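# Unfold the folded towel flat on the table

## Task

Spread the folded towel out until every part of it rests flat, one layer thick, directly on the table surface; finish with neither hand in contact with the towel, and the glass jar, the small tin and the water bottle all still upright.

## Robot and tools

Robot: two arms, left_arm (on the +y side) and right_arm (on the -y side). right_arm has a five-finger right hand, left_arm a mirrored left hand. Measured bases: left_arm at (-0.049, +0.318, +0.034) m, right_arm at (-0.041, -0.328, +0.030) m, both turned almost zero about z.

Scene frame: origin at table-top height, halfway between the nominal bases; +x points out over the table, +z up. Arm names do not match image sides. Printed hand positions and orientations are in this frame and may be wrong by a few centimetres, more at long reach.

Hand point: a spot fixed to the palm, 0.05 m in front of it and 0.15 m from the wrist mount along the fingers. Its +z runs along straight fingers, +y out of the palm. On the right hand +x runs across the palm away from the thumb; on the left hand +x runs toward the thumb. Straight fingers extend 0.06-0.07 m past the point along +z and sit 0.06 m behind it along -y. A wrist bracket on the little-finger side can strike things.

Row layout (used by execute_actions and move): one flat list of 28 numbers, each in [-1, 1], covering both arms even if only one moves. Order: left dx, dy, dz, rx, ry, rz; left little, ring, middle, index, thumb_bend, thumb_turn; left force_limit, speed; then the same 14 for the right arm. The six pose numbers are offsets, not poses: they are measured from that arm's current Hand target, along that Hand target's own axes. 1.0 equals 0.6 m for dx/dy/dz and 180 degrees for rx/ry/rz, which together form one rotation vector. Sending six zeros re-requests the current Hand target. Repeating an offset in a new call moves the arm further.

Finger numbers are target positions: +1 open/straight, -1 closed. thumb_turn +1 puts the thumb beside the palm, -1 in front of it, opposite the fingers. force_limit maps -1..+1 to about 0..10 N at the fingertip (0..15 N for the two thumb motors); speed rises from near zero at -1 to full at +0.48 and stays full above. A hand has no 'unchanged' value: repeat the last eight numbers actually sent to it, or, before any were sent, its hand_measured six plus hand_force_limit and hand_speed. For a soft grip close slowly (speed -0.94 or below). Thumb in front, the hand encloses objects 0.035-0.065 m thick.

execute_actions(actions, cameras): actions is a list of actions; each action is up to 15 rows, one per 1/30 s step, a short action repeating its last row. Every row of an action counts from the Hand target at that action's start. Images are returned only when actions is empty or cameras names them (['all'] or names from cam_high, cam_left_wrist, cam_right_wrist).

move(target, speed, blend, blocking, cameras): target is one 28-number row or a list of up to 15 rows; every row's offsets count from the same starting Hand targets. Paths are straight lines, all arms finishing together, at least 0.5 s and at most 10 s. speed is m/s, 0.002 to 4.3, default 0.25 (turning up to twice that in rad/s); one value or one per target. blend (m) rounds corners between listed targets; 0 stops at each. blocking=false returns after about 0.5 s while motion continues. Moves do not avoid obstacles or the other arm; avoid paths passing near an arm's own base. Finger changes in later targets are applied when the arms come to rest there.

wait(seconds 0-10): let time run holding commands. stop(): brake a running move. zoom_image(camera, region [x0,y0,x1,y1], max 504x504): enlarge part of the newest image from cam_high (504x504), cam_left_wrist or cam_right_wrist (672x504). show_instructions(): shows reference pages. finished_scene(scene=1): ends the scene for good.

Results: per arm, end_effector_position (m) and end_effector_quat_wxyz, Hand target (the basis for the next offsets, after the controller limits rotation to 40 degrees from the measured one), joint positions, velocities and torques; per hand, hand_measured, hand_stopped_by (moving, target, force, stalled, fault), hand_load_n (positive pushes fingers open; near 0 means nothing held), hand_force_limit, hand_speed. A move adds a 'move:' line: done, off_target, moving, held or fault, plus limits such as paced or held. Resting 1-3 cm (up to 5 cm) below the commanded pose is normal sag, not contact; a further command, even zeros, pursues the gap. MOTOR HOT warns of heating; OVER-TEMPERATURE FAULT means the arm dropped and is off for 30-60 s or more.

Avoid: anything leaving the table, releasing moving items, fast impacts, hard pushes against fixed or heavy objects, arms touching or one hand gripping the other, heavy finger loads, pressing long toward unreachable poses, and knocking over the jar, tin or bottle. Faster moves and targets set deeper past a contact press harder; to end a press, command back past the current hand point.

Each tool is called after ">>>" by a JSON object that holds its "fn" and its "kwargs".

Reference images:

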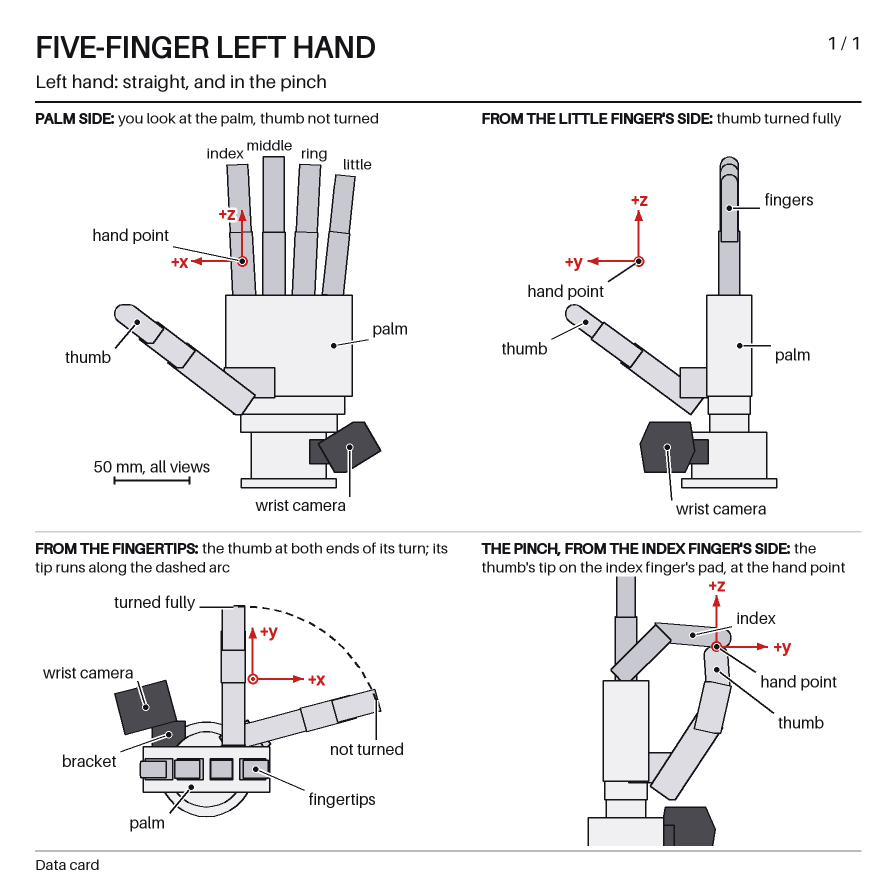

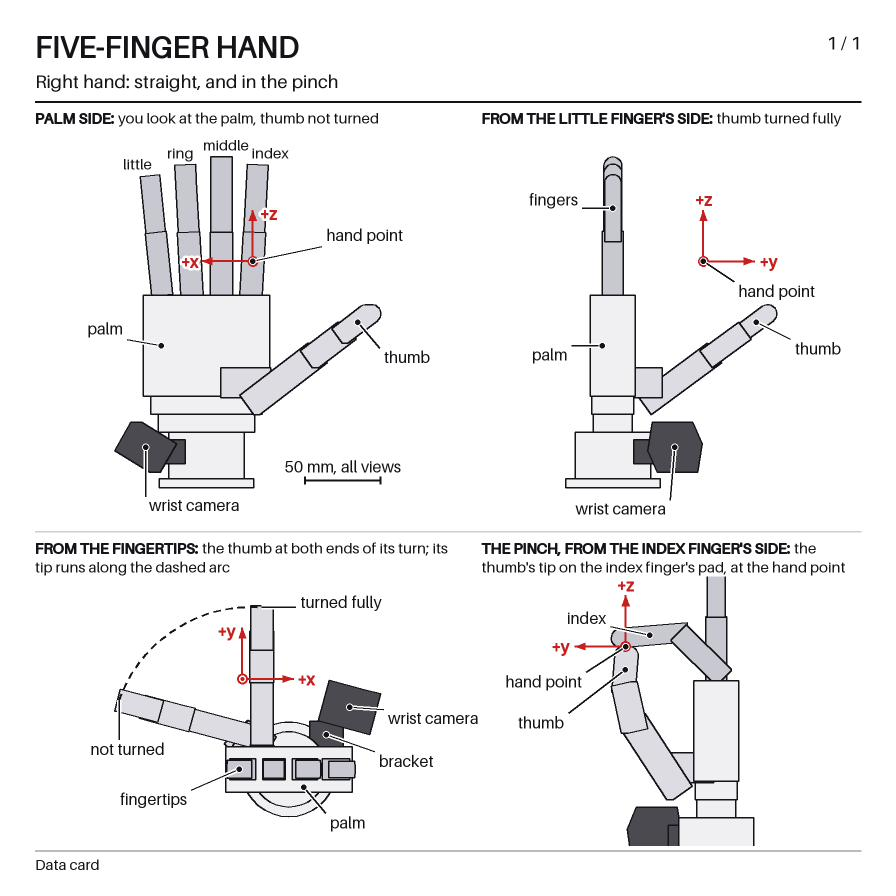

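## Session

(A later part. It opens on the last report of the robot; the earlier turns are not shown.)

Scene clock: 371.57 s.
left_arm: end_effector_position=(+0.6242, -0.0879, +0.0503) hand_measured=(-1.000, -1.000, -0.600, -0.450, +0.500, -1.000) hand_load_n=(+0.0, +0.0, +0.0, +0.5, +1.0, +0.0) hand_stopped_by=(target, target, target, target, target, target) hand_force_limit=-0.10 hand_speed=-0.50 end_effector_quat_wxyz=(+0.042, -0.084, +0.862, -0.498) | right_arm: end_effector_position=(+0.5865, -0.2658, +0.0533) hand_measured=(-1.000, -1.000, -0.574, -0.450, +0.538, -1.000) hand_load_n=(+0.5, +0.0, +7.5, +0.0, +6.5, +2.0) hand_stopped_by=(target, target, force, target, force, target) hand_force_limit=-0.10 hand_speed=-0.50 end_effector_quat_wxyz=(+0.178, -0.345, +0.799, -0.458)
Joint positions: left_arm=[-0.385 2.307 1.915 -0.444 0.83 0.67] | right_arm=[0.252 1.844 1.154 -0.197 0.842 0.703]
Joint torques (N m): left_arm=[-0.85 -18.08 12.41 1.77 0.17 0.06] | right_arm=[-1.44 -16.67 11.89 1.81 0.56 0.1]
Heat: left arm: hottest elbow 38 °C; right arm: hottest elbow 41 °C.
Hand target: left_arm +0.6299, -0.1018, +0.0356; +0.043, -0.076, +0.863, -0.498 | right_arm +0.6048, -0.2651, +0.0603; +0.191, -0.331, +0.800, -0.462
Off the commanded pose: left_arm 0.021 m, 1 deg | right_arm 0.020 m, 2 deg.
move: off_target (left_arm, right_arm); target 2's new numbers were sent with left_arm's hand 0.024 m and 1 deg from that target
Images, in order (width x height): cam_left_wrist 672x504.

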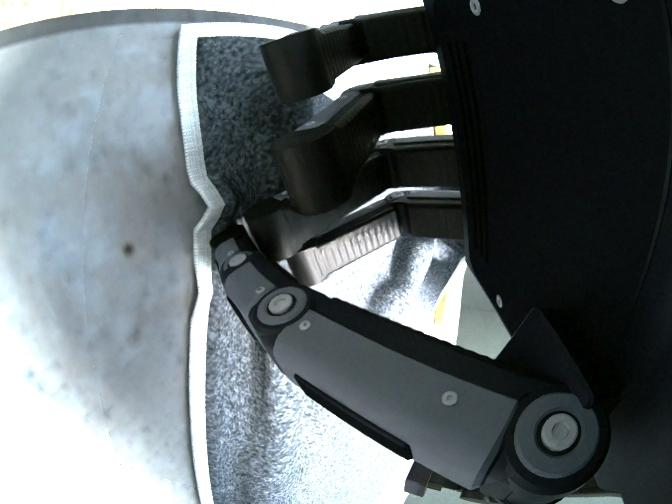

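>>> {"fn": "move", "kwargs": {"target": [0,0,0,0,0,0,-1,-1,-0.75,-0.6,0.35,-1,0.0,-0.5,0,0,0,0,0,0,-1,-1,-0.6,-0.45,0.5,-1,-0.1,-0.5], "cameras": ["cam_left_wrist"], "speed": 0.12}}

>>> {"fn": "zoom_image", "kwargs": {"camera": "cam_left_wrist", "region": [120, 120, 360, 300]}}

Scene clock: 375.13 s.
left_arm: end_effector_position=(+0.6241, -0.0878, +0.0497) hand_measured=(-1.000, -1.000, -0.640, -0.600, +0.462, -1.000) hand_load_n=(+0.0, +0.5, +8.5, +0.0, +11.0, +1.0) hand_stopped_by=(target, target, force, target, force, target) hand_force_limit=0.00 hand_speed=-0.50 end_effector_quat_wxyz=(+0.041, -0.085, +0.862, -0.498) | right_arm: end_effector_position=(+0.5865, -0.2658, +0.0533) hand_measured=(-1.000, -1.000, -0.574, -0.450, +0.538, -1.000) hand_load_n=(+0.0, +0.0, +7.5, +0.0, +7.0, +1.5) hand_stopped_by=(target, target, force, target, force, target) hand_force_limit=-0.10 hand_speed=-0.50 end_effector_quat_wxyz=(+0.178, -0.345, +0.799, -0.458)
Joint positions: left_arm=[-0.385 2.307 1.915 -0.444 0.83 0.67] | right_arm=[0.252 1.844 1.154 -0.197 0.842 0.703]
Joint torques (N m): left_arm=[-0.79 -18.08 12.45 1.77 0.16 0.07] | right_arm=[-1.38 -16.62 11.88 1.83 0.56 0.1]
Heat: left arm: hottest elbow 38 °C; right arm: hottest elbow 41 °C.
Hand target: left_arm +0.6299, -0.1018, +0.0356; +0.043, -0.076, +0.863, -0.498 | right_arm +0.6048, -0.2651, +0.0603; +0.191, -0.331, +0.800, -0.462
Off the commanded pose: left_arm 0.021 m, 1 deg | right_arm 0.020 m, 2 deg.
move: off_target (left_arm, right_arm)
Images, in order (width x height): cam_left_wrist 672x504.

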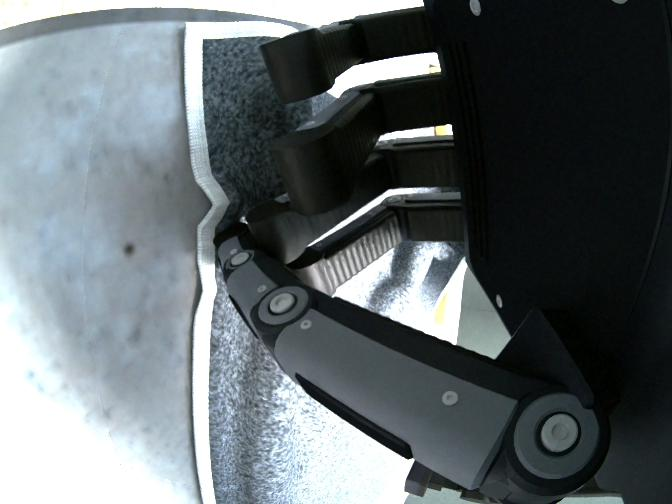

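Scaled by 2.100 from the camera's 672x504 image, which has a finer 960x720 frame.

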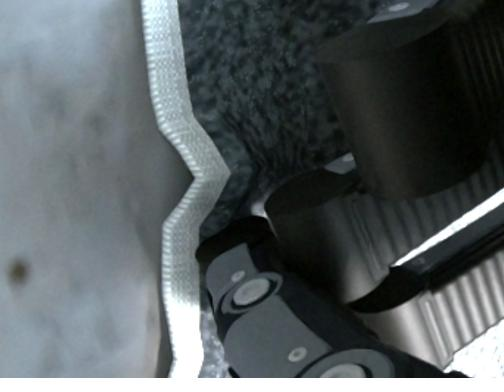

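>>> {"fn": "move", "kwargs": {"target": [-0.0618,0.0575,-0.1497,0,0,0,-1,-1,-0.75,-0.6,0.35,-1,0.0,-0.5,0,0,0,0,0,0,-1,-1,-0.6,-0.45,0.5,-1,-0.1,-0.5], "cameras": ["all"], "speed": 0.1}}

>>> {"fn": "zoom_image", "kwargs": {"camera": "cam_high", "region": [140, 100, 380, 260]}}

Scene clock: 383.90 s.
left_arm: end_effector_position=(+0.6312, -0.0217, +0.0481) hand_measured=(-1.000, -1.000, -0.640, -0.600, +0.462, -1.000) hand_load_n=(+0.0, +0.0, +9.0, +0.0, +9.0, +1.5) hand_stopped_by=(target, target, force, target, force, target) hand_force_limit=0.00 hand_speed=-0.50 end_effector_quat_wxyz=(+0.024, -0.073, +0.861, -0.503) | right_arm: end_effector_position=(+0.5872, -0.2655, +0.0537) hand_measured=(-1.000, -1.000, -0.574, -0.450, +0.538, -1.000) hand_load_n=(+0.0, +0.0, +7.5, +0.0, +7.0, +2.5) hand_stopped_by=(target, target, force, target, force, target) hand_force_limit=-0.10 hand_speed=-0.50 end_effector_quat_wxyz=(+0.180, -0.343, +0.800, -0.458)
Joint positions: left_arm=[-0.29 2.305 1.917 -0.573 0.925 0.816] | right_arm=[0.252 1.844 1.154 -0.195 0.842 0.708]
Joint torques (N m): left_arm=[2.49 -20.89 11.33 0.47 -0.04 0.3] | right_arm=[-1.44 -16.67 11.93 1.76 0.56 0.06]
Heat: left arm: hottest elbow 39 °C; right arm: hottest elbow 41 °C.
Hand target: left_arm +0.6500, -0.0016, +0.0506; +0.043, -0.076, +0.863, -0.498 | right_arm +0.6049, -0.2650, +0.0603; +0.191, -0.331, +0.800, -0.462
Off the commanded pose: left_arm 0.027 m, 2 deg | right_arm 0.019 m, 2 deg.
move: off_target (left_arm, right_arm)

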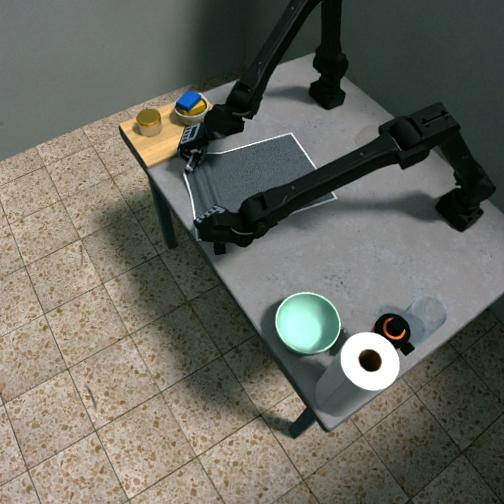

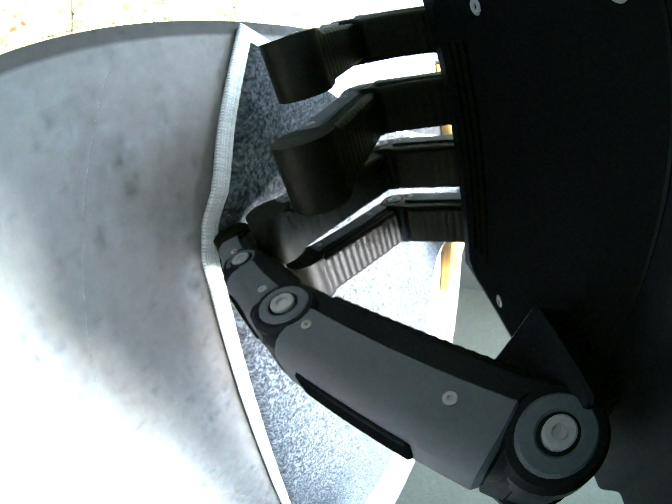

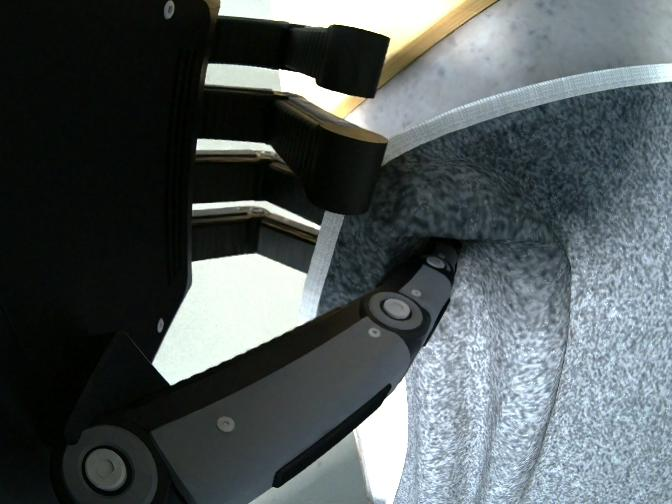

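Scaled by 2.100 from the camera's 504x504 image, which has a finer 720x720 frame.

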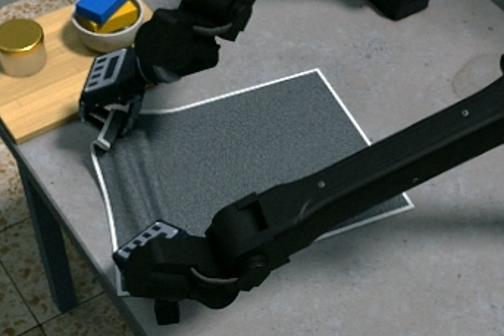

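>>> {"fn": "move", "kwargs": {"target": [-0.0328,-0.0029,0.005,0,0,0,-1,-1,-0.75,-0.6,0.35,-1,0.0,-0.5,-0.0354,-0.0177,0.0306,0,0,0,-1,-1,-0.6,-0.45,0.5,-1,-0.1,-0.5], "cameras": ["all"], "speed": 0.1}}

>>> {"fn": "zoom_image", "kwargs": {"camera": "cam_high", "region": [140, 100, 380, 260]}}

Scene clock: 389.73 s.
left_arm: end_effector_position=(+0.6530, -0.0061, +0.0482) hand_measured=(-1.000, -1.000, -0.640, -0.600, +0.462, -1.000) hand_load_n=(+0.0, +0.5, +8.5, +0.0, +11.0, +1.0) hand_stopped_by=(target, target, force, target, force, target) hand_force_limit=0.00 hand_speed=-0.50 end_effector_quat_wxyz=(+0.031, -0.079, +0.863, -0.497) | right_arm: end_effector_position=(+0.6135, -0.2652, +0.0497) hand_measured=(-1.000, -1.000, -0.574, -0.450, +0.538, -1.000) hand_load_n=(+0.0, +0.0, +7.5, +0.5, +7.0, +2.0) hand_stopped_by=(target, target, force, target, force, target) hand_force_limit=-0.10 hand_speed=-0.50 end_effector_quat_wxyz=(+0.182, -0.338, +0.801, -0.460)
Joint positions: left_arm=[-0.265 2.347 2.003 -0.635 0.918 0.838] | right_arm=[0.242 1.903 1.229 -0.198 0.839 0.703]
Joint torques (N m): left_arm=[1.03 -20.07 13.33 0.59 0.34 0.13] | right_arm=[-1.61 -17.55 13.63 0.96 0.29 -0.03]
Heat: left arm: hottest elbow 39 °C; right arm: hottest elbow 41 °C.
Hand target: left_arm +0.6698, -0.0017, +0.0505; +0.043, -0.076, +0.863, -0.498 | right_arm +0.6349, -0.2651, +0.0603; +0.191, -0.331, +0.800, -0.462
Off the commanded pose: left_arm 0.018 m, 1 deg | right_arm 0.024 m, 1 deg.
move: off_target (left_arm, right_arm)

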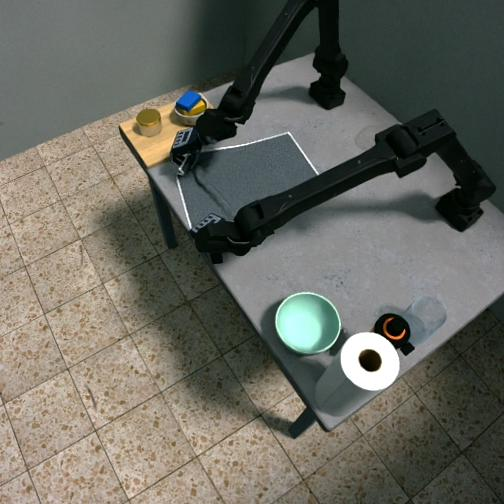

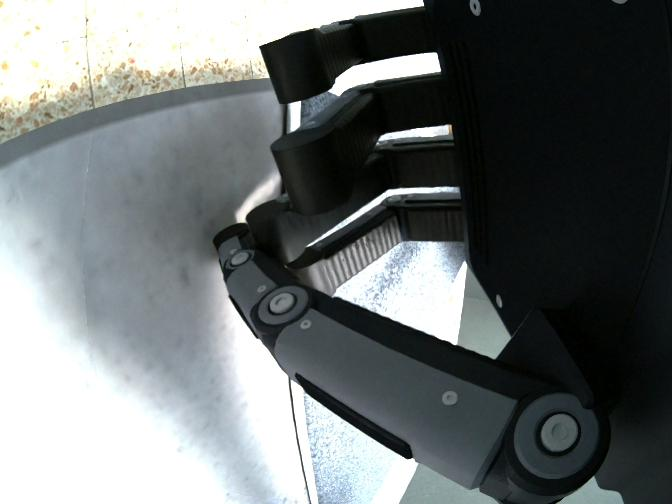

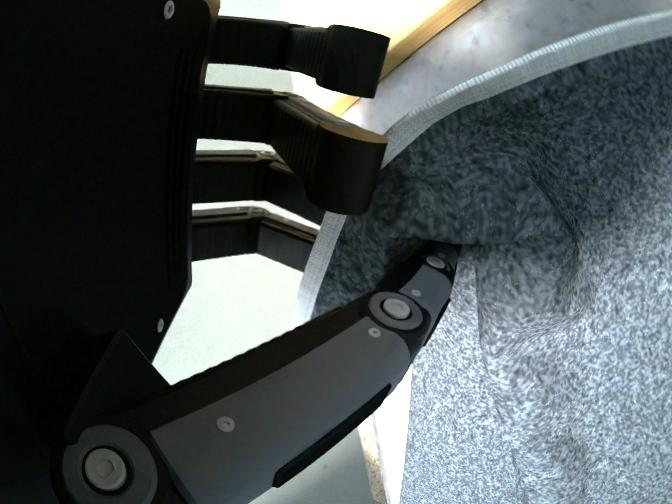

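Scaled by 2.100 from the camera's 504x504 image, which has a finer 720x720 frame.

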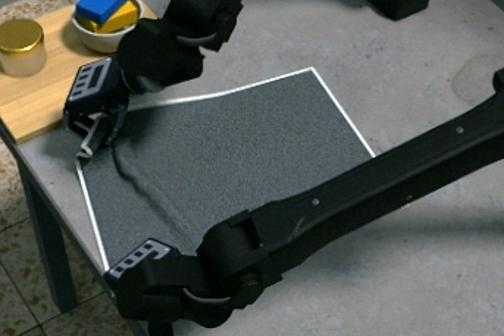

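>>> {"fn": "move", "kwargs": {"target": [[0,-0.0722,-0.0417,0,0,0,-1,-1,-0.64,-0.6,0.46,-1,0.0,-0.5,0,0.0144,0.0083,0,0,0,-1,-1,-0.6,-0.45,0.5,-1,-0.1,-0.5],[0.1535,-0.1482,-0.4102,0,0,0,-1,-1,-0.1,0.1,0.9,-1,0.0,-0.5,0,0.0144,0.0083,0,0,0,-1,-1,0.2,0.3,0.75,-1,-0.1,-0.5]], "cameras": ["cam_right_wrist", "cam_high"], "speed": 0.2}}

>>> {"fn": "zoom_image", "kwargs": {"camera": "cam_high", "region": [140, 100, 380, 260]}}

Scene clock: 401.27 s.
left_arm: end_effector_position=(+0.5479, +0.1421, +0.2443) hand_measured=(-1.000, -1.000, -0.100, +0.100, +0.900, -1.000) hand_load_n=(+0.0, +0.5, +0.0, +0.0, +0.0, +0.0) hand_stopped_by=(target, target, target, target, target, target) hand_force_limit=0.00 hand_speed=-0.50 end_effector_quat_wxyz=(+0.036, -0.076, +0.864, -0.497) | right_arm: end_effector_position=(+0.6115, -0.2658, +0.0387) hand_measured=(-1.000, -1.000, +0.200, +0.300, +0.750, -1.000) hand_load_n=(+0.5, +0.0, +0.0, +0.0, +0.0, +0.0) hand_stopped_by=(target, target, target, target, target, target) hand_force_limit=-0.10 hand_speed=-0.50 end_effector_quat_wxyz=(+0.174, -0.342, +0.801, -0.458)
Joint positions: left_arm=[-0.071 1.881 1.772 -1.107 1.004 1.142] | right_arm=[0.242 1.92 1.229 -0.198 0.839 0.702]
Joint torques (N m): left_arm=[0.97 -17.38 10.21 0.21 0.69 0.14] | right_arm=[-1.61 -18.08 12.94 1.83 0.32 -0.03]
Heat: left arm: hottest elbow 39 °C; right arm: hottest elbow 44 °C.
Hand target: left_arm +0.5502, +0.1486, +0.2507; +0.043, -0.076, +0.863, -0.498 | right_arm +0.6349, -0.2651, +0.0503; +0.191, -0.331, +0.800, -0.462
Off the commanded pose: left_arm 0.009 m, 1 deg | right_arm 0.026 m, 2 deg.
move: off_target (right_arm); target 2's new numbers were sent with right_arm's hand 0.026 m and 2 deg from that target
Images, in order (width x height): cam_high 504x504, cam_right_wrist 672x504.

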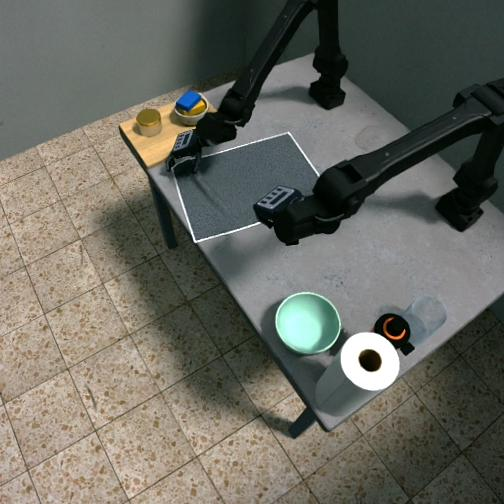

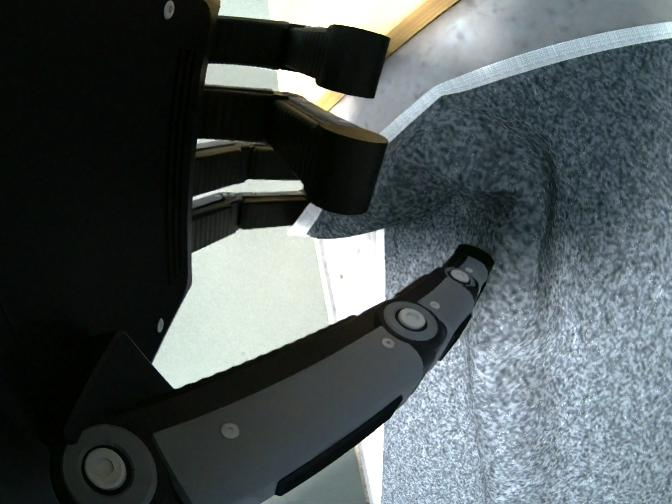

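Scaled by 2.100 from the camera's 504x504 image, which has a finer 720x720 frame.

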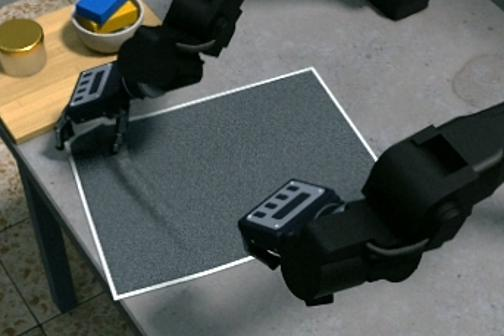

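>>> {"fn": "move", "kwargs": {"target": [[0.0,0.0,0.0,0,0,0,-1,-1,-0.1,0.1,0.9,-1,0.0,-0.5,0,-0.1155,-0.0667,0,0,0,-1,-1,0.2,0.3,0.75,-1,-0.1,-0.5],[0.1293,0.113,-0.1958,0,0,0,-1,-1,-0.1,0.1,0.9,-1,0.0,-0.5,0.4125,-0.2022,-0.416,0,0,0,-1,-1,0.2,0.3,0.75,-1,-0.1,-0.5]], "cameras": ["all"], "speed": [0.15, 0.3], "blend": 0.02}}

>>> {"fn": "zoom_image", "kwargs": {"camera": "cam_high", "region": [140, 100, 380, 260]}}

Scene clock: 411.60 s.
left_arm: end_effector_position=(+0.4491, +0.2637, +0.2409) hand_measured=(-1.000, -1.000, -0.100, +0.100, +0.900, -1.000) hand_load_n=(+0.0, +0.0, +0.0, +0.0, +0.0, +0.0) hand_stopped_by=(target, target, target, target, target, target) hand_force_limit=0.00 hand_speed=-0.50 end_effector_quat_wxyz=(+0.032, -0.079, +0.863, -0.497) | right_arm: end_effector_position=(+0.3530, -0.3321, +0.2848) hand_measured=(-1.000, -1.000, +0.200, +0.300, +0.750, -1.000) hand_load_n=(+0.0, +0.0, +0.0, +0.0, +0.0, +0.0) hand_stopped_by=(target, target, target, target, target, target) hand_force_limit=-0.10 hand_speed=-0.50 end_effector_quat_wxyz=(+0.194, -0.328, +0.800, -0.463)
Joint positions: left_arm=[0.156 1.713 1.538 -1.424 1.043 1.575] | right_arm=[0.246 0.936 0.891 -0.803 0.847 0.712]
Joint torques (N m): left_arm=[1.08 -14.86 9.55 -0.29 0.74 0.15] | right_arm=[-0.32 -5.66 9.87 1.02 0.53 0.11]
Heat: left arm: hottest elbow 38 °C; right arm: hottest elbow 45 °C.
Hand target: left_arm +0.4502, +0.2686, +0.2507; +0.043, -0.076, +0.863, -0.498 | right_arm +0.3499, -0.3300, +0.2803; +0.191, -0.331, +0.800, -0.462
Off the commanded pose: left_arm 0.011 m, 1 deg | right_arm 0.006 m, 1 deg.
move: off_target (left_arm)

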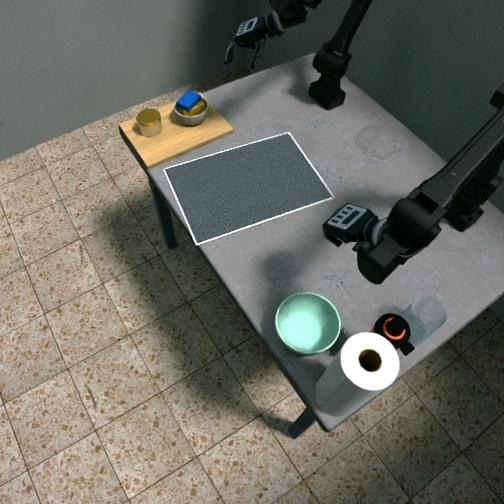

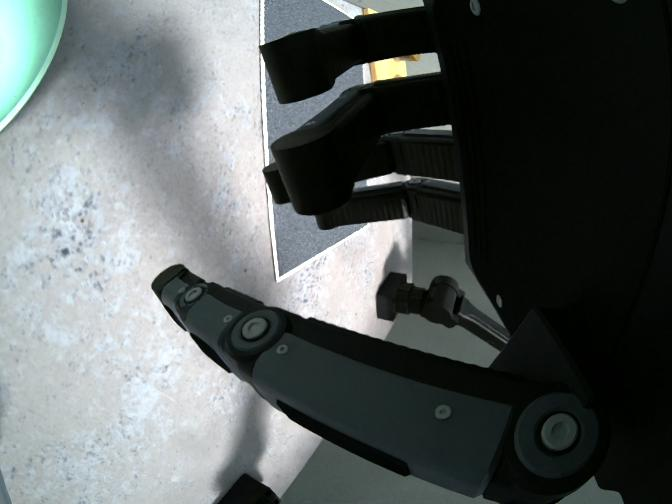

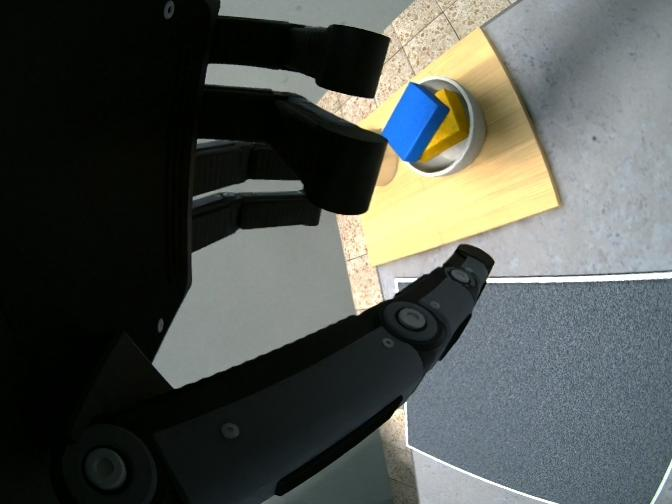

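Scaled by 2.100 from the camera's 504x504 image, which has a finer 720x720 frame.

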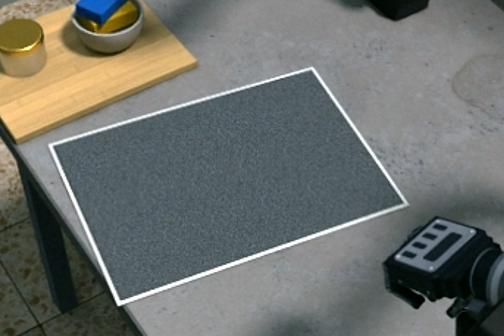

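>>> {"fn": "zoom_image", "kwargs": {"camera": "cam_high", "region": [140, 150, 240, 270]}}

>>> {"fn": "zoom_image", "kwargs": {"camera": "cam_high", "region": [250, 120, 350, 220]}}

>>> {"fn": "zoom_image", "kwargs": {"camera": "cam_high", "region": [180, 200, 220, 260]}}

Scaled by 4.200 from the camera's 504x504 image, which has a finer 720x720 frame.

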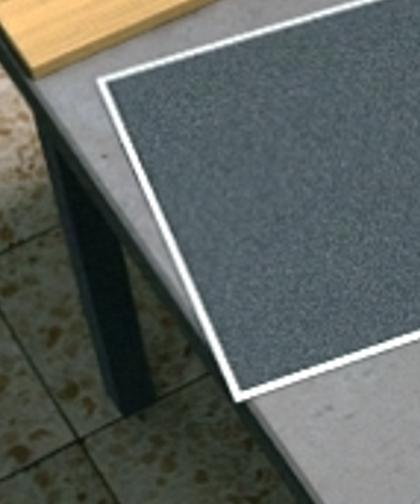

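Scaled by 5.040 from the camera's 504x504 image, which has a finer 720x720 frame.

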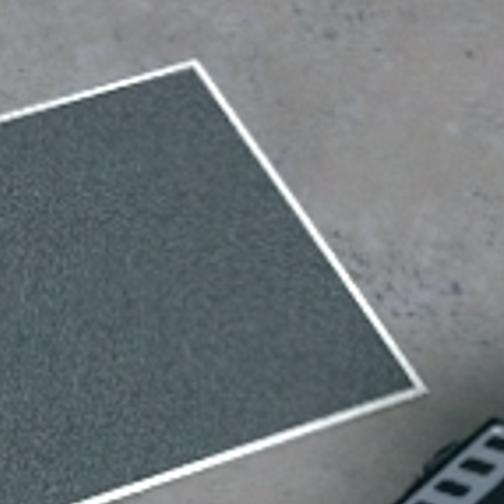

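Scaled by 8.400 from the camera's 504x504 image, which has a finer 720x720 frame.

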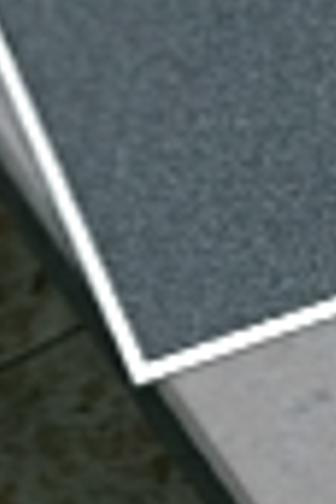

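>>> {"fn": "move", "kwargs": {"target": [0.367,0.0183,0.4705,0,-0.3368,-0.1944,-1,-1,-0.1,0.1,0.9,-1,-0.1,0,0,0,0,0,0,0,-1,-1,0.2,0.3,0.75,-1,-0.1,-0.5], "cameras": ["cam_left_wrist", "cam_high"], "speed": 0.35}}

Scene clock: 430.43 s.
left_arm: end_effector_position=(+0.2684, +0.0135, +0.0888) hand_measured=(-1.000, -1.000, -0.100, +0.100, +0.900, -1.000) hand_load_n=(+0.0, +0.0, +0.0, +0.0, +0.0, +0.0) hand_stopped_by=(target, target, target, target, target, target) hand_force_limit=-0.10 hand_speed=0.00 end_effector_quat_wxyz=(+0.324, -0.558, +0.668, -0.371) | right_arm: end_effector_position=(+0.3530, -0.3321, +0.2848) hand_measured=(-1.000, -1.000, +0.200, +0.300, +0.750, -1.000) hand_load_n=(+0.5, +0.5, +0.0, +0.0, +0.0, +0.0) hand_stopped_by=(target, target, target, target, target, target) hand_force_limit=-0.10 hand_speed=-0.50 end_effector_quat_wxyz=(+0.194, -0.328, +0.800, -0.463)
Joint positions: left_arm=[-0.945 1.28 0.537 0.045 -0.642 -0.444] | right_arm=[0.246 0.936 0.891 -0.803 0.847 0.712]
Joint torques (N m): left_arm=[-0.62 -4.78 11.17 0.96 -0.65 -0.05] | right_arm=[-0.21 -5.77 9.91 1.05 0.54 0.1]
Heat: left arm: hottest elbow 38 °C; right arm: hottest elbow 43 °C.
Hand target: left_arm +0.2746, -0.0051, +0.1007; +0.321, -0.557, +0.664, -0.383 | right_arm +0.3499, -0.3300, +0.2803; +0.191, -0.331, +0.800, -0.462
Off the commanded pose: left_arm 0.023 m, 1 deg | right_arm 0.006 m, 0 deg.
move: off_target (left_arm)
Images, in order (width x height): cam_high 504x504, cam_left_wrist 672x504.

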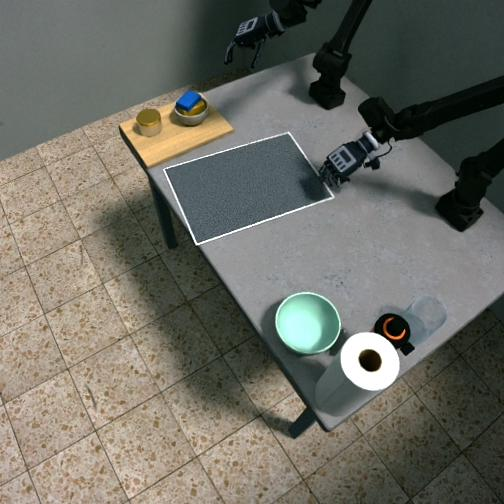

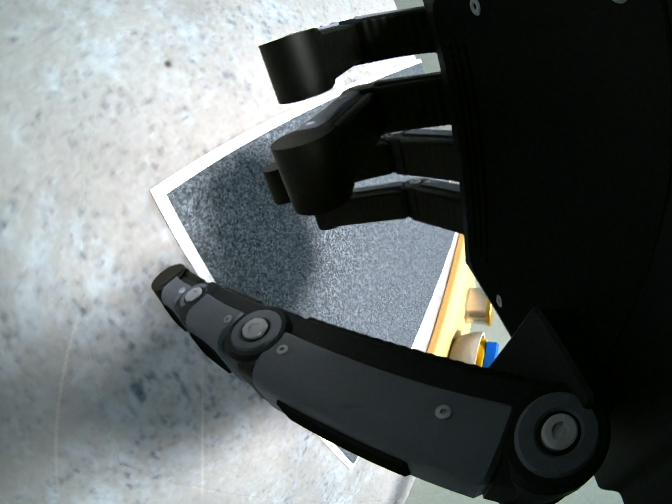

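>>> {"fn": "move", "kwargs": {"target": [[0.0293,0.0063,0.0555,0,0,0,-1,-1,-0.1,0.1,0.95,-1,-0.1,0,0,0,0,0,0,0,-1,-1,0.2,0.3,0.75,-1,-0.1,-0.5],[0.0293,0.0713,0.093,0,0,0,-1,-1,-0.1,0.1,0.95,-1,-0.1,0,0,0,0,0,0,0,-1,-1,0.2,0.3,0.75,-1,-0.1,-0.5]], "cameras": ["cam_left_wrist"], "speed": 0.15}}

Scene clock: 439.03 s.
left_arm: end_effector_position=(+0.2958, -0.0250, +0.0396) hand_measured=(-1.000, -1.000, -0.100, +0.100, +0.950, -1.000) hand_load_n=(+0.0, +0.0, +0.0, +0.0, +0.5, +0.0) hand_stopped_by=(target, target, target, target, target, target) hand_force_limit=-0.10 hand_speed=0.00 end_effector_quat_wxyz=(+0.321, -0.558, +0.663, -0.382) | right_arm: end_effector_position=(+0.3530, -0.3321, +0.2848) hand_measured=(-1.000, -1.000, +0.200, +0.300, +0.750, -1.000) hand_load_n=(+0.0, +0.5, +0.0, +0.0, +0.0, +0.0) hand_stopped_by=(target, target, target, target, target, target) hand_force_limit=-0.10 hand_speed=-0.50 end_effector_quat_wxyz=(+0.194, -0.328, +0.800, -0.463)
Joint positions: left_arm=[-0.945 1.541 0.594 0.274 -0.636 -0.444] | right_arm=[0.246 0.936 0.891 -0.803 0.847 0.712]
Joint torques (N m): left_arm=[0.44 -7.06 6.75 2.06 -0.37 0.1] | right_arm=[-0.26 -5.83 9.89 0.98 0.53 0.1]
Heat: left arm: hottest elbow 38 °C; right arm: hottest elbow 43 °C.
Hand target: left_arm +0.2980, -0.0271, +0.0355; +0.321, -0.557, +0.664, -0.383 | right_arm +0.3499, -0.3300, +0.2803; +0.191, -0.331, +0.800, -0.462
Off the commanded pose: left_arm 0.005 m, 0 deg | right_arm 0.006 m, 0 deg.
move: done
Images, in order (width x height): cam_left_wrist 672x504.

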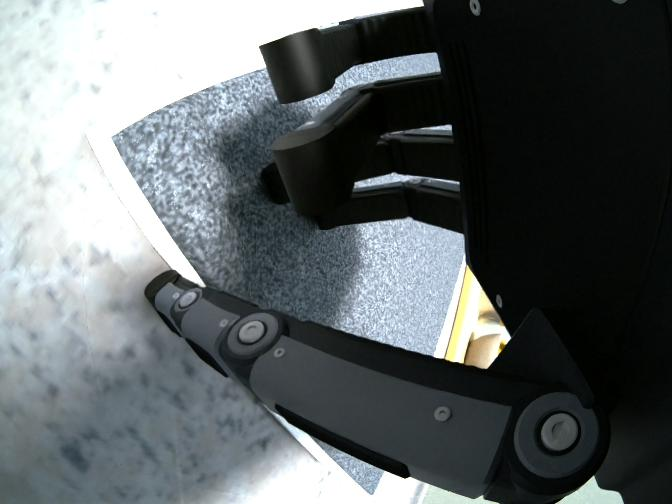

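>>> {"fn": "move", "kwargs": {"target": [[0,0.026,0.015,0,0,0,-1,-1,0.0,0.2,1,-1,-0.1,-0.5,0,0,0,0,0,0,-1,-1,0.2,0.3,0.75,-1,-0.1,-0.5],[0,0.026,0.015,0,0,0,-1,-1,-0.3,-0.15,0.7,-1,-0.1,-0.5,0,0,0,0,0,0,-1,-1,0.2,0.3,0.75,-1,-0.1,-0.5],[0,0.026,0.015,0,0,0,-1,-1,-0.6,-0.45,0.45,-1,-0.1,-0.5,0,0,0,0,0,0,-1,-1,0.2,0.3,0.75,-1,-0.1,-0.5]], "cameras": ["cam_left_wrist"], "speed": 0.15}}

Scene clock: 445.63 s.
left_arm: end_effector_position=(+0.2995, -0.0280, +0.0403) hand_measured=(-1.000, -1.000, -0.600, -0.450, +0.986, -1.000) hand_load_n=(+0.0, +0.0, +0.0, +0.0, +10.5, -7.5) hand_stopped_by=(target, target, target, target, force, target) hand_force_limit=-0.10 hand_speed=-0.50 end_effector_quat_wxyz=(+0.325, -0.553, +0.658, -0.395) | right_arm: end_effector_position=(+0.3530, -0.3321, +0.2848) hand_measured=(-1.000, -1.000, +0.200, +0.300, +0.750, -1.000) hand_load_n=(+0.0, +0.0, +0.0, +0.0, +0.0, +0.0) hand_stopped_by=(target, target, target, target, target, target) hand_force_limit=-0.10 hand_speed=-0.50 end_effector_quat_wxyz=(+0.194, -0.328, +0.800, -0.463)
Joint positions: left_arm=[-0.945 1.556 0.586 0.335 -0.639 -0.425] | right_arm=[0.246 0.936 0.891 -0.803 0.847 0.712]
Joint torques (N m): left_arm=[0.5 -3.72 6.27 2.22 -0.26 -0.13] | right_arm=[-0.21 -5.71 9.88 1.01 0.54 0.11]
Heat: left arm: hottest elbow 37 °C; right arm: hottest elbow 42 °C.
Hand target: left_arm +0.2979, -0.0270, +0.0175; +0.321, -0.557, +0.664, -0.383 | right_arm +0.3499, -0.3300, +0.2803; +0.191, -0.331, +0.800, -0.462
Off the commanded pose: left_arm 0.023 m, 2 deg | right_arm 0.006 m, 0 deg.
move: off_target (left_arm); target 2's new numbers were sent with left_arm's hand 0.023 m and 2 deg from that target; target 3's new numbers were sent with left_arm's hand 0.023 m and 2 deg from that target
Images, in order (width x height): cam_left_wrist 672x504.

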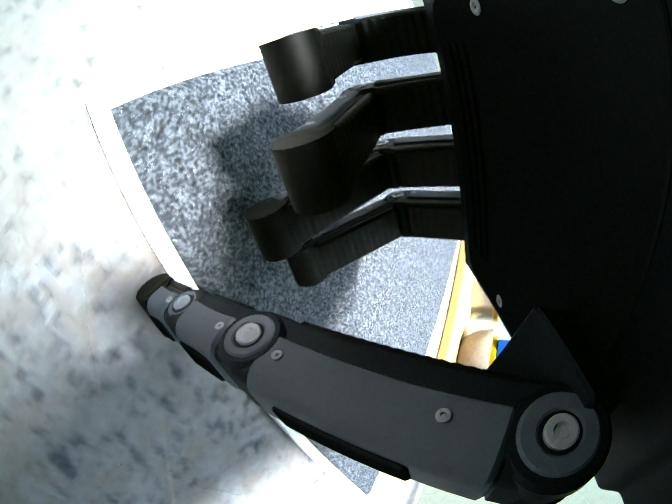

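>>> {"fn": "move", "kwargs": {"target": [[0,-0.0383,-0.0418,0,0,0,-1,-1,0.0,0.2,0.8,-1,-0.1,0,0,0,0,0,0,0,-1,-1,0.2,0.3,0.75,-1,-0.1,-0.5],[0,0,-0.0197,0,0,0,-1,-1,0.0,0.2,0.8,-1,-0.1,-0.5,0,0,0,0,0,0,-1,-1,0.2,0.3,0.75,-1,-0.1,-0.5]], "cameras": ["cam_left_wrist"], "speed": 0.15}}

Scene clock: 453.70 s.
left_arm: end_effector_position=(+0.2951, -0.0217, +0.0401) hand_measured=(-1.000, -1.000, +0.000, +0.200, +0.984, -1.000) hand_load_n=(+0.0, +0.0, -0.5, +0.0, +4.5, -4.5) hand_stopped_by=(target, target, target, target, force, target) hand_force_limit=-0.10 hand_speed=-0.50 end_effector_quat_wxyz=(+0.325, -0.560, +0.654, -0.390) | right_arm: end_effector_position=(+0.3530, -0.3321, +0.2848) hand_measured=(-1.000, -1.000, +0.200, +0.300, +0.750, -1.000) hand_load_n=(+0.0, +0.0, +0.0, +0.5, +0.0, +0.0) hand_stopped_by=(target, target, target, target, target, target) hand_force_limit=-0.10 hand_speed=-0.50 end_effector_quat_wxyz=(+0.194, -0.328, +0.800, -0.463)
Joint positions: left_arm=[-0.948 1.539 0.574 0.312 -0.651 -0.448] | right_arm=[0.246 0.936 0.891 -0.803 0.847 0.712]
Joint torques (N m): left_arm=[-0.73 -4.95 6.08 2.06 -0.38 -0.04] | right_arm=[-0.21 -5.83 9.85 1.01 0.53 0.11]
Heat: left arm: hottest elbow 37 °C; right arm: hottest elbow 42 °C.
Hand target: left_arm +0.2878, -0.0253, +0.0235; +0.321, -0.557, +0.664, -0.383 | right_arm +0.3499, -0.3300, +0.2803; +0.191, -0.331, +0.800, -0.462
Off the commanded pose: left_arm 0.018 m, 2 deg | right_arm 0.006 m, 0 deg.
move: off_target (left_arm); target 2's new numbers were sent with left_arm's hand 0.019 m and 2 deg from that target
Images, in order (width x height): cam_left_wrist 672x504.

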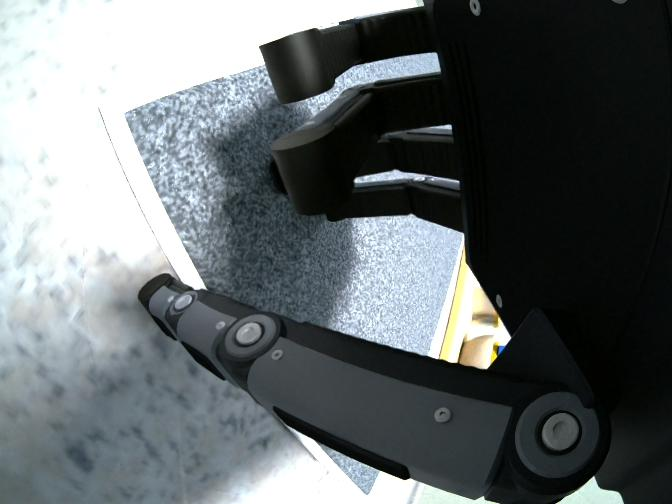

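>>> {"fn": "move", "kwargs": {"target": [[0,-0.0469,-0.0271,0,0,0,-1,-1,0.0,0.2,0.8,-1,-0.1,-0.5,0,0,0,0,0,0,-1,-1,0.2,0.3,0.75,-1,-0.1,-0.5],[0,-0.0469,-0.0271,0,0,0,-1,-1,0.05,0.2,0.75,-1,-0.1,0,0,0,0,0,0,0,-1,-1,0.2,0.3,0.75,-1,-0.1,-0.5],[0,0,0,0,0,0,-1,-1,0.05,0.2,0.75,-1,-0.1,-0.5,0,0,0,0,0,0,-1,-1,0.2,0.3,0.75,-1,-0.1,-0.5]], "cameras": ["cam_left_wrist"], "speed": 0.15}}

Scene clock: 462.20 s.
left_arm: end_effector_position=(+0.2958, -0.0227, +0.0410) hand_measured=(-1.000, -1.000, +0.050, +0.200, +0.750, -1.000) hand_load_n=(+0.0, +0.0, +0.0, +0.0, +0.5, -3.5) hand_stopped_by=(target, target, target, target, target, target) hand_force_limit=-0.10 hand_speed=-0.50 end_effector_quat_wxyz=(+0.325, -0.561, +0.652, -0.393) | right_arm: end_effector_position=(+0.3530, -0.3321, +0.2848) hand_measured=(-1.000, -1.000, +0.200, +0.300, +0.750, -1.000) hand_load_n=(+0.0, +0.0, +0.0, +0.0, +0.0, +0.0) hand_stopped_by=(target, target, target, target, target, target) hand_force_limit=-0.10 hand_speed=-0.50 end_effector_quat_wxyz=(+0.194, -0.328, +0.800, -0.463)
Joint positions: left_arm=[-0.948 1.54 0.574 0.318 -0.653 -0.451] | right_arm=[0.246 0.936 0.891 -0.803 0.847 0.712]
Joint torques (N m): left_arm=[-0.5 -5.19 6.06 1.83 -0.33 0.02] | right_arm=[-0.15 -5.71 9.88 0.99 0.54 0.11]
Heat: left arm: hottest elbow 36 °C; right arm: hottest elbow 42 °C.
Hand target: left_arm +0.2878, -0.0253, +0.0235; +0.321, -0.557, +0.664, -0.383 | right_arm +0.3499, -0.3300, +0.2803; +0.191, -0.331, +0.800, -0.462
Off the commanded pose: left_arm 0.019 m, 2 deg | right_arm 0.006 m, 0 deg.
move: off_target (left_arm); target 2's new numbers were sent with left_arm's hand 0.020 m and 2 deg from that target; target 3's new numbers were sent with left_arm's hand 0.019 m and 2 deg from that target
Images, in order (width x height): cam_left_wrist 672x504.

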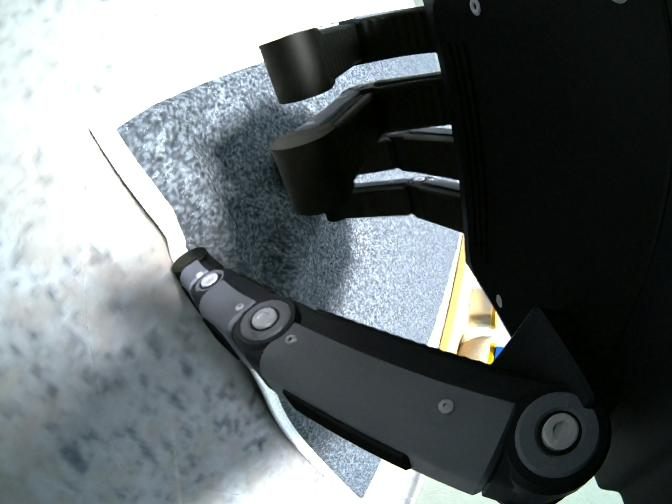

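>>> {"fn": "move", "kwargs": {"target": [[0,0,0,0,0,0,-1,-1,-0.3,-0.15,0.65,-1,-0.1,-0.5,0,0,0,0,0,0,-1,-1,0.2,0.3,0.75,-1,-0.1,-0.5],[0,0,0,0,0,0,-1,-1,-0.6,-0.45,0.45,-1,-0.1,-0.5,0,0,0,0,0,0,-1,-1,0.2,0.3,0.75,-1,-0.1,-0.5]], "cameras": ["cam_left_wrist"], "speed": 0.15}}

Scene clock: 467.63 s.
left_arm: end_effector_position=(+0.2943, -0.0223, +0.0350) hand_measured=(-1.000, -1.000, -0.600, -0.450, +0.468, -1.000) hand_load_n=(+0.0, +0.0, +2.5, +0.0, +7.0, +1.0) hand_stopped_by=(target, target, target, target, force, target) hand_force_limit=-0.10 hand_speed=-0.50 end_effector_quat_wxyz=(+0.325, -0.561, +0.655, -0.388) | right_arm: end_effector_position=(+0.3530, -0.3321, +0.2848) hand_measured=(-1.000, -1.000, +0.200, +0.300, +0.750, -1.000) hand_load_n=(+0.0, +0.0, +0.0, -0.5, -0.5, +0.0) hand_stopped_by=(target, target, target, target, target, target) hand_force_limit=-0.10 hand_speed=-0.50 end_effector_quat_wxyz=(+0.194, -0.328, +0.800, -0.463)
Joint positions: left_arm=[-0.95 1.554 0.574 0.32 -0.651 -0.451] | right_arm=[0.246 0.936 0.891 -0.803 0.847 0.712]
Joint torques (N m): left_arm=[-0.56 -6.3 5.97 1.8 -0.38 0] | right_arm=[-0.26 -5.66 9.91 1.01 0.54 0.11]
Heat: left arm: hottest elbow 36 °C; right arm: hottest elbow 42 °C.
Hand target: left_arm +0.2879, -0.0253, +0.0235; +0.321, -0.557, +0.664, -0.383 | right_arm +0.3499, -0.3300, +0.2803; +0.191, -0.331, +0.800, -0.462
Off the commanded pose: left_arm 0.014 m, 1 deg | right_arm 0.006 m, 0 deg.
move: off_target (left_arm); target 2's new numbers were sent with left_arm's hand 0.017 m and 2 deg from that target
Images, in order (width x height): cam_left_wrist 672x504.

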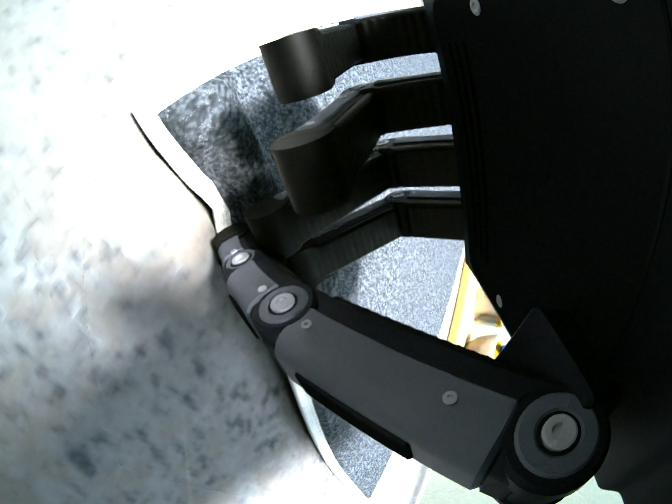

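>>> {"fn": "move", "kwargs": {"target": [0.0078,0.0285,-0.0895,0,0,0,-1,-1,-0.72,-0.5,0.38,-1,-0.1,-0.5,0,0,0,0,0,0,-1,-1,0.2,0.3,0.75,-1,-0.1,-0.5], "cameras": ["cam_left_wrist", "cam_high"], "speed": 0.1}}

>>> {"fn": "zoom_image", "kwargs": {"camera": "cam_high", "region": [140, 100, 380, 260]}}

>>> {"fn": "zoom_image", "kwargs": {"camera": "cam_high", "region": [140, 150, 240, 270]}}

Scene clock: 473.83 s.
left_arm: end_effector_position=(+0.2372, -0.0155, +0.0300) hand_measured=(-1.000, -1.000, -0.638, -0.500, +0.468, -1.000) hand_load_n=(+0.0, +0.0, +12.5, +0.0, +8.5, +0.5) hand_stopped_by=(target, target, force, target, force, target) hand_force_limit=-0.10 hand_speed=-0.50 end_effector_quat_wxyz=(+0.324, -0.558, +0.665, -0.376) | right_arm: end_effector_position=(+0.3530, -0.3321, +0.2848) hand_measured=(-1.000, -1.000, +0.200, +0.300, +0.750, -1.000) hand_load_n=(+0.0, +0.0, +0.0, +0.0, +0.0, +0.0) hand_stopped_by=(target, target, target, target, target, target) hand_force_limit=-0.10 hand_speed=-0.50 end_effector_quat_wxyz=(+0.194, -0.328, +0.800, -0.463)
Joint positions: left_arm=[-1.078 1.478 0.502 0.217 -0.743 -0.557] | right_arm=[0.246 0.936 0.891 -0.803 0.847 0.712]
Joint torques (N m): left_arm=[-0.62 -8.35 6.15 0.88 -0.7 -0.03] | right_arm=[-0.26 -5.71 9.88 1.01 0.54 0.1]
Heat: left arm: hottest elbow 35 °C; right arm: hottest elbow 41 °C.
Hand target: left_arm +0.2329, -0.0204, +0.0357; +0.321, -0.557, +0.664, -0.383 | right_arm +0.3499, -0.3300, +0.2803; +0.191, -0.331, +0.800, -0.462
Off the commanded pose: left_arm 0.009 m, 1 deg | right_arm 0.006 m, 0 deg.
move: done
Images, in order (width x height): cam_high 504x504, cam_left_wrist 672x504.

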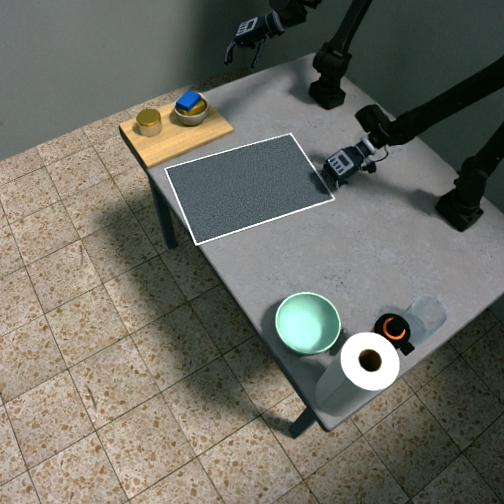

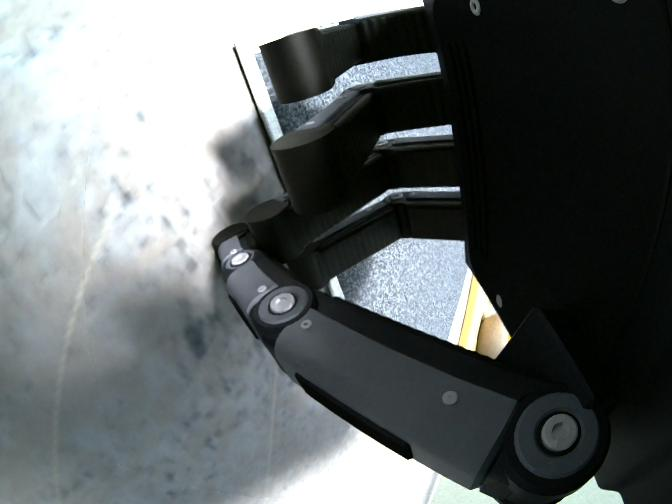

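Scaled by 2.100 from the camera's 504x504 image, which has a finer 720x720 frame.

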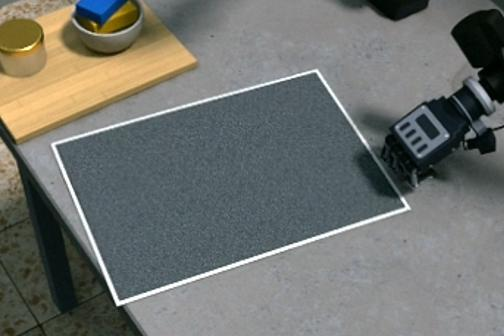

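Scaled by 4.200 from the camera's 504x504 image, which has a finer 720x720 frame.

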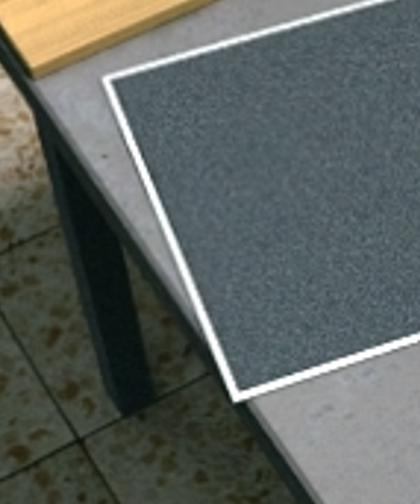

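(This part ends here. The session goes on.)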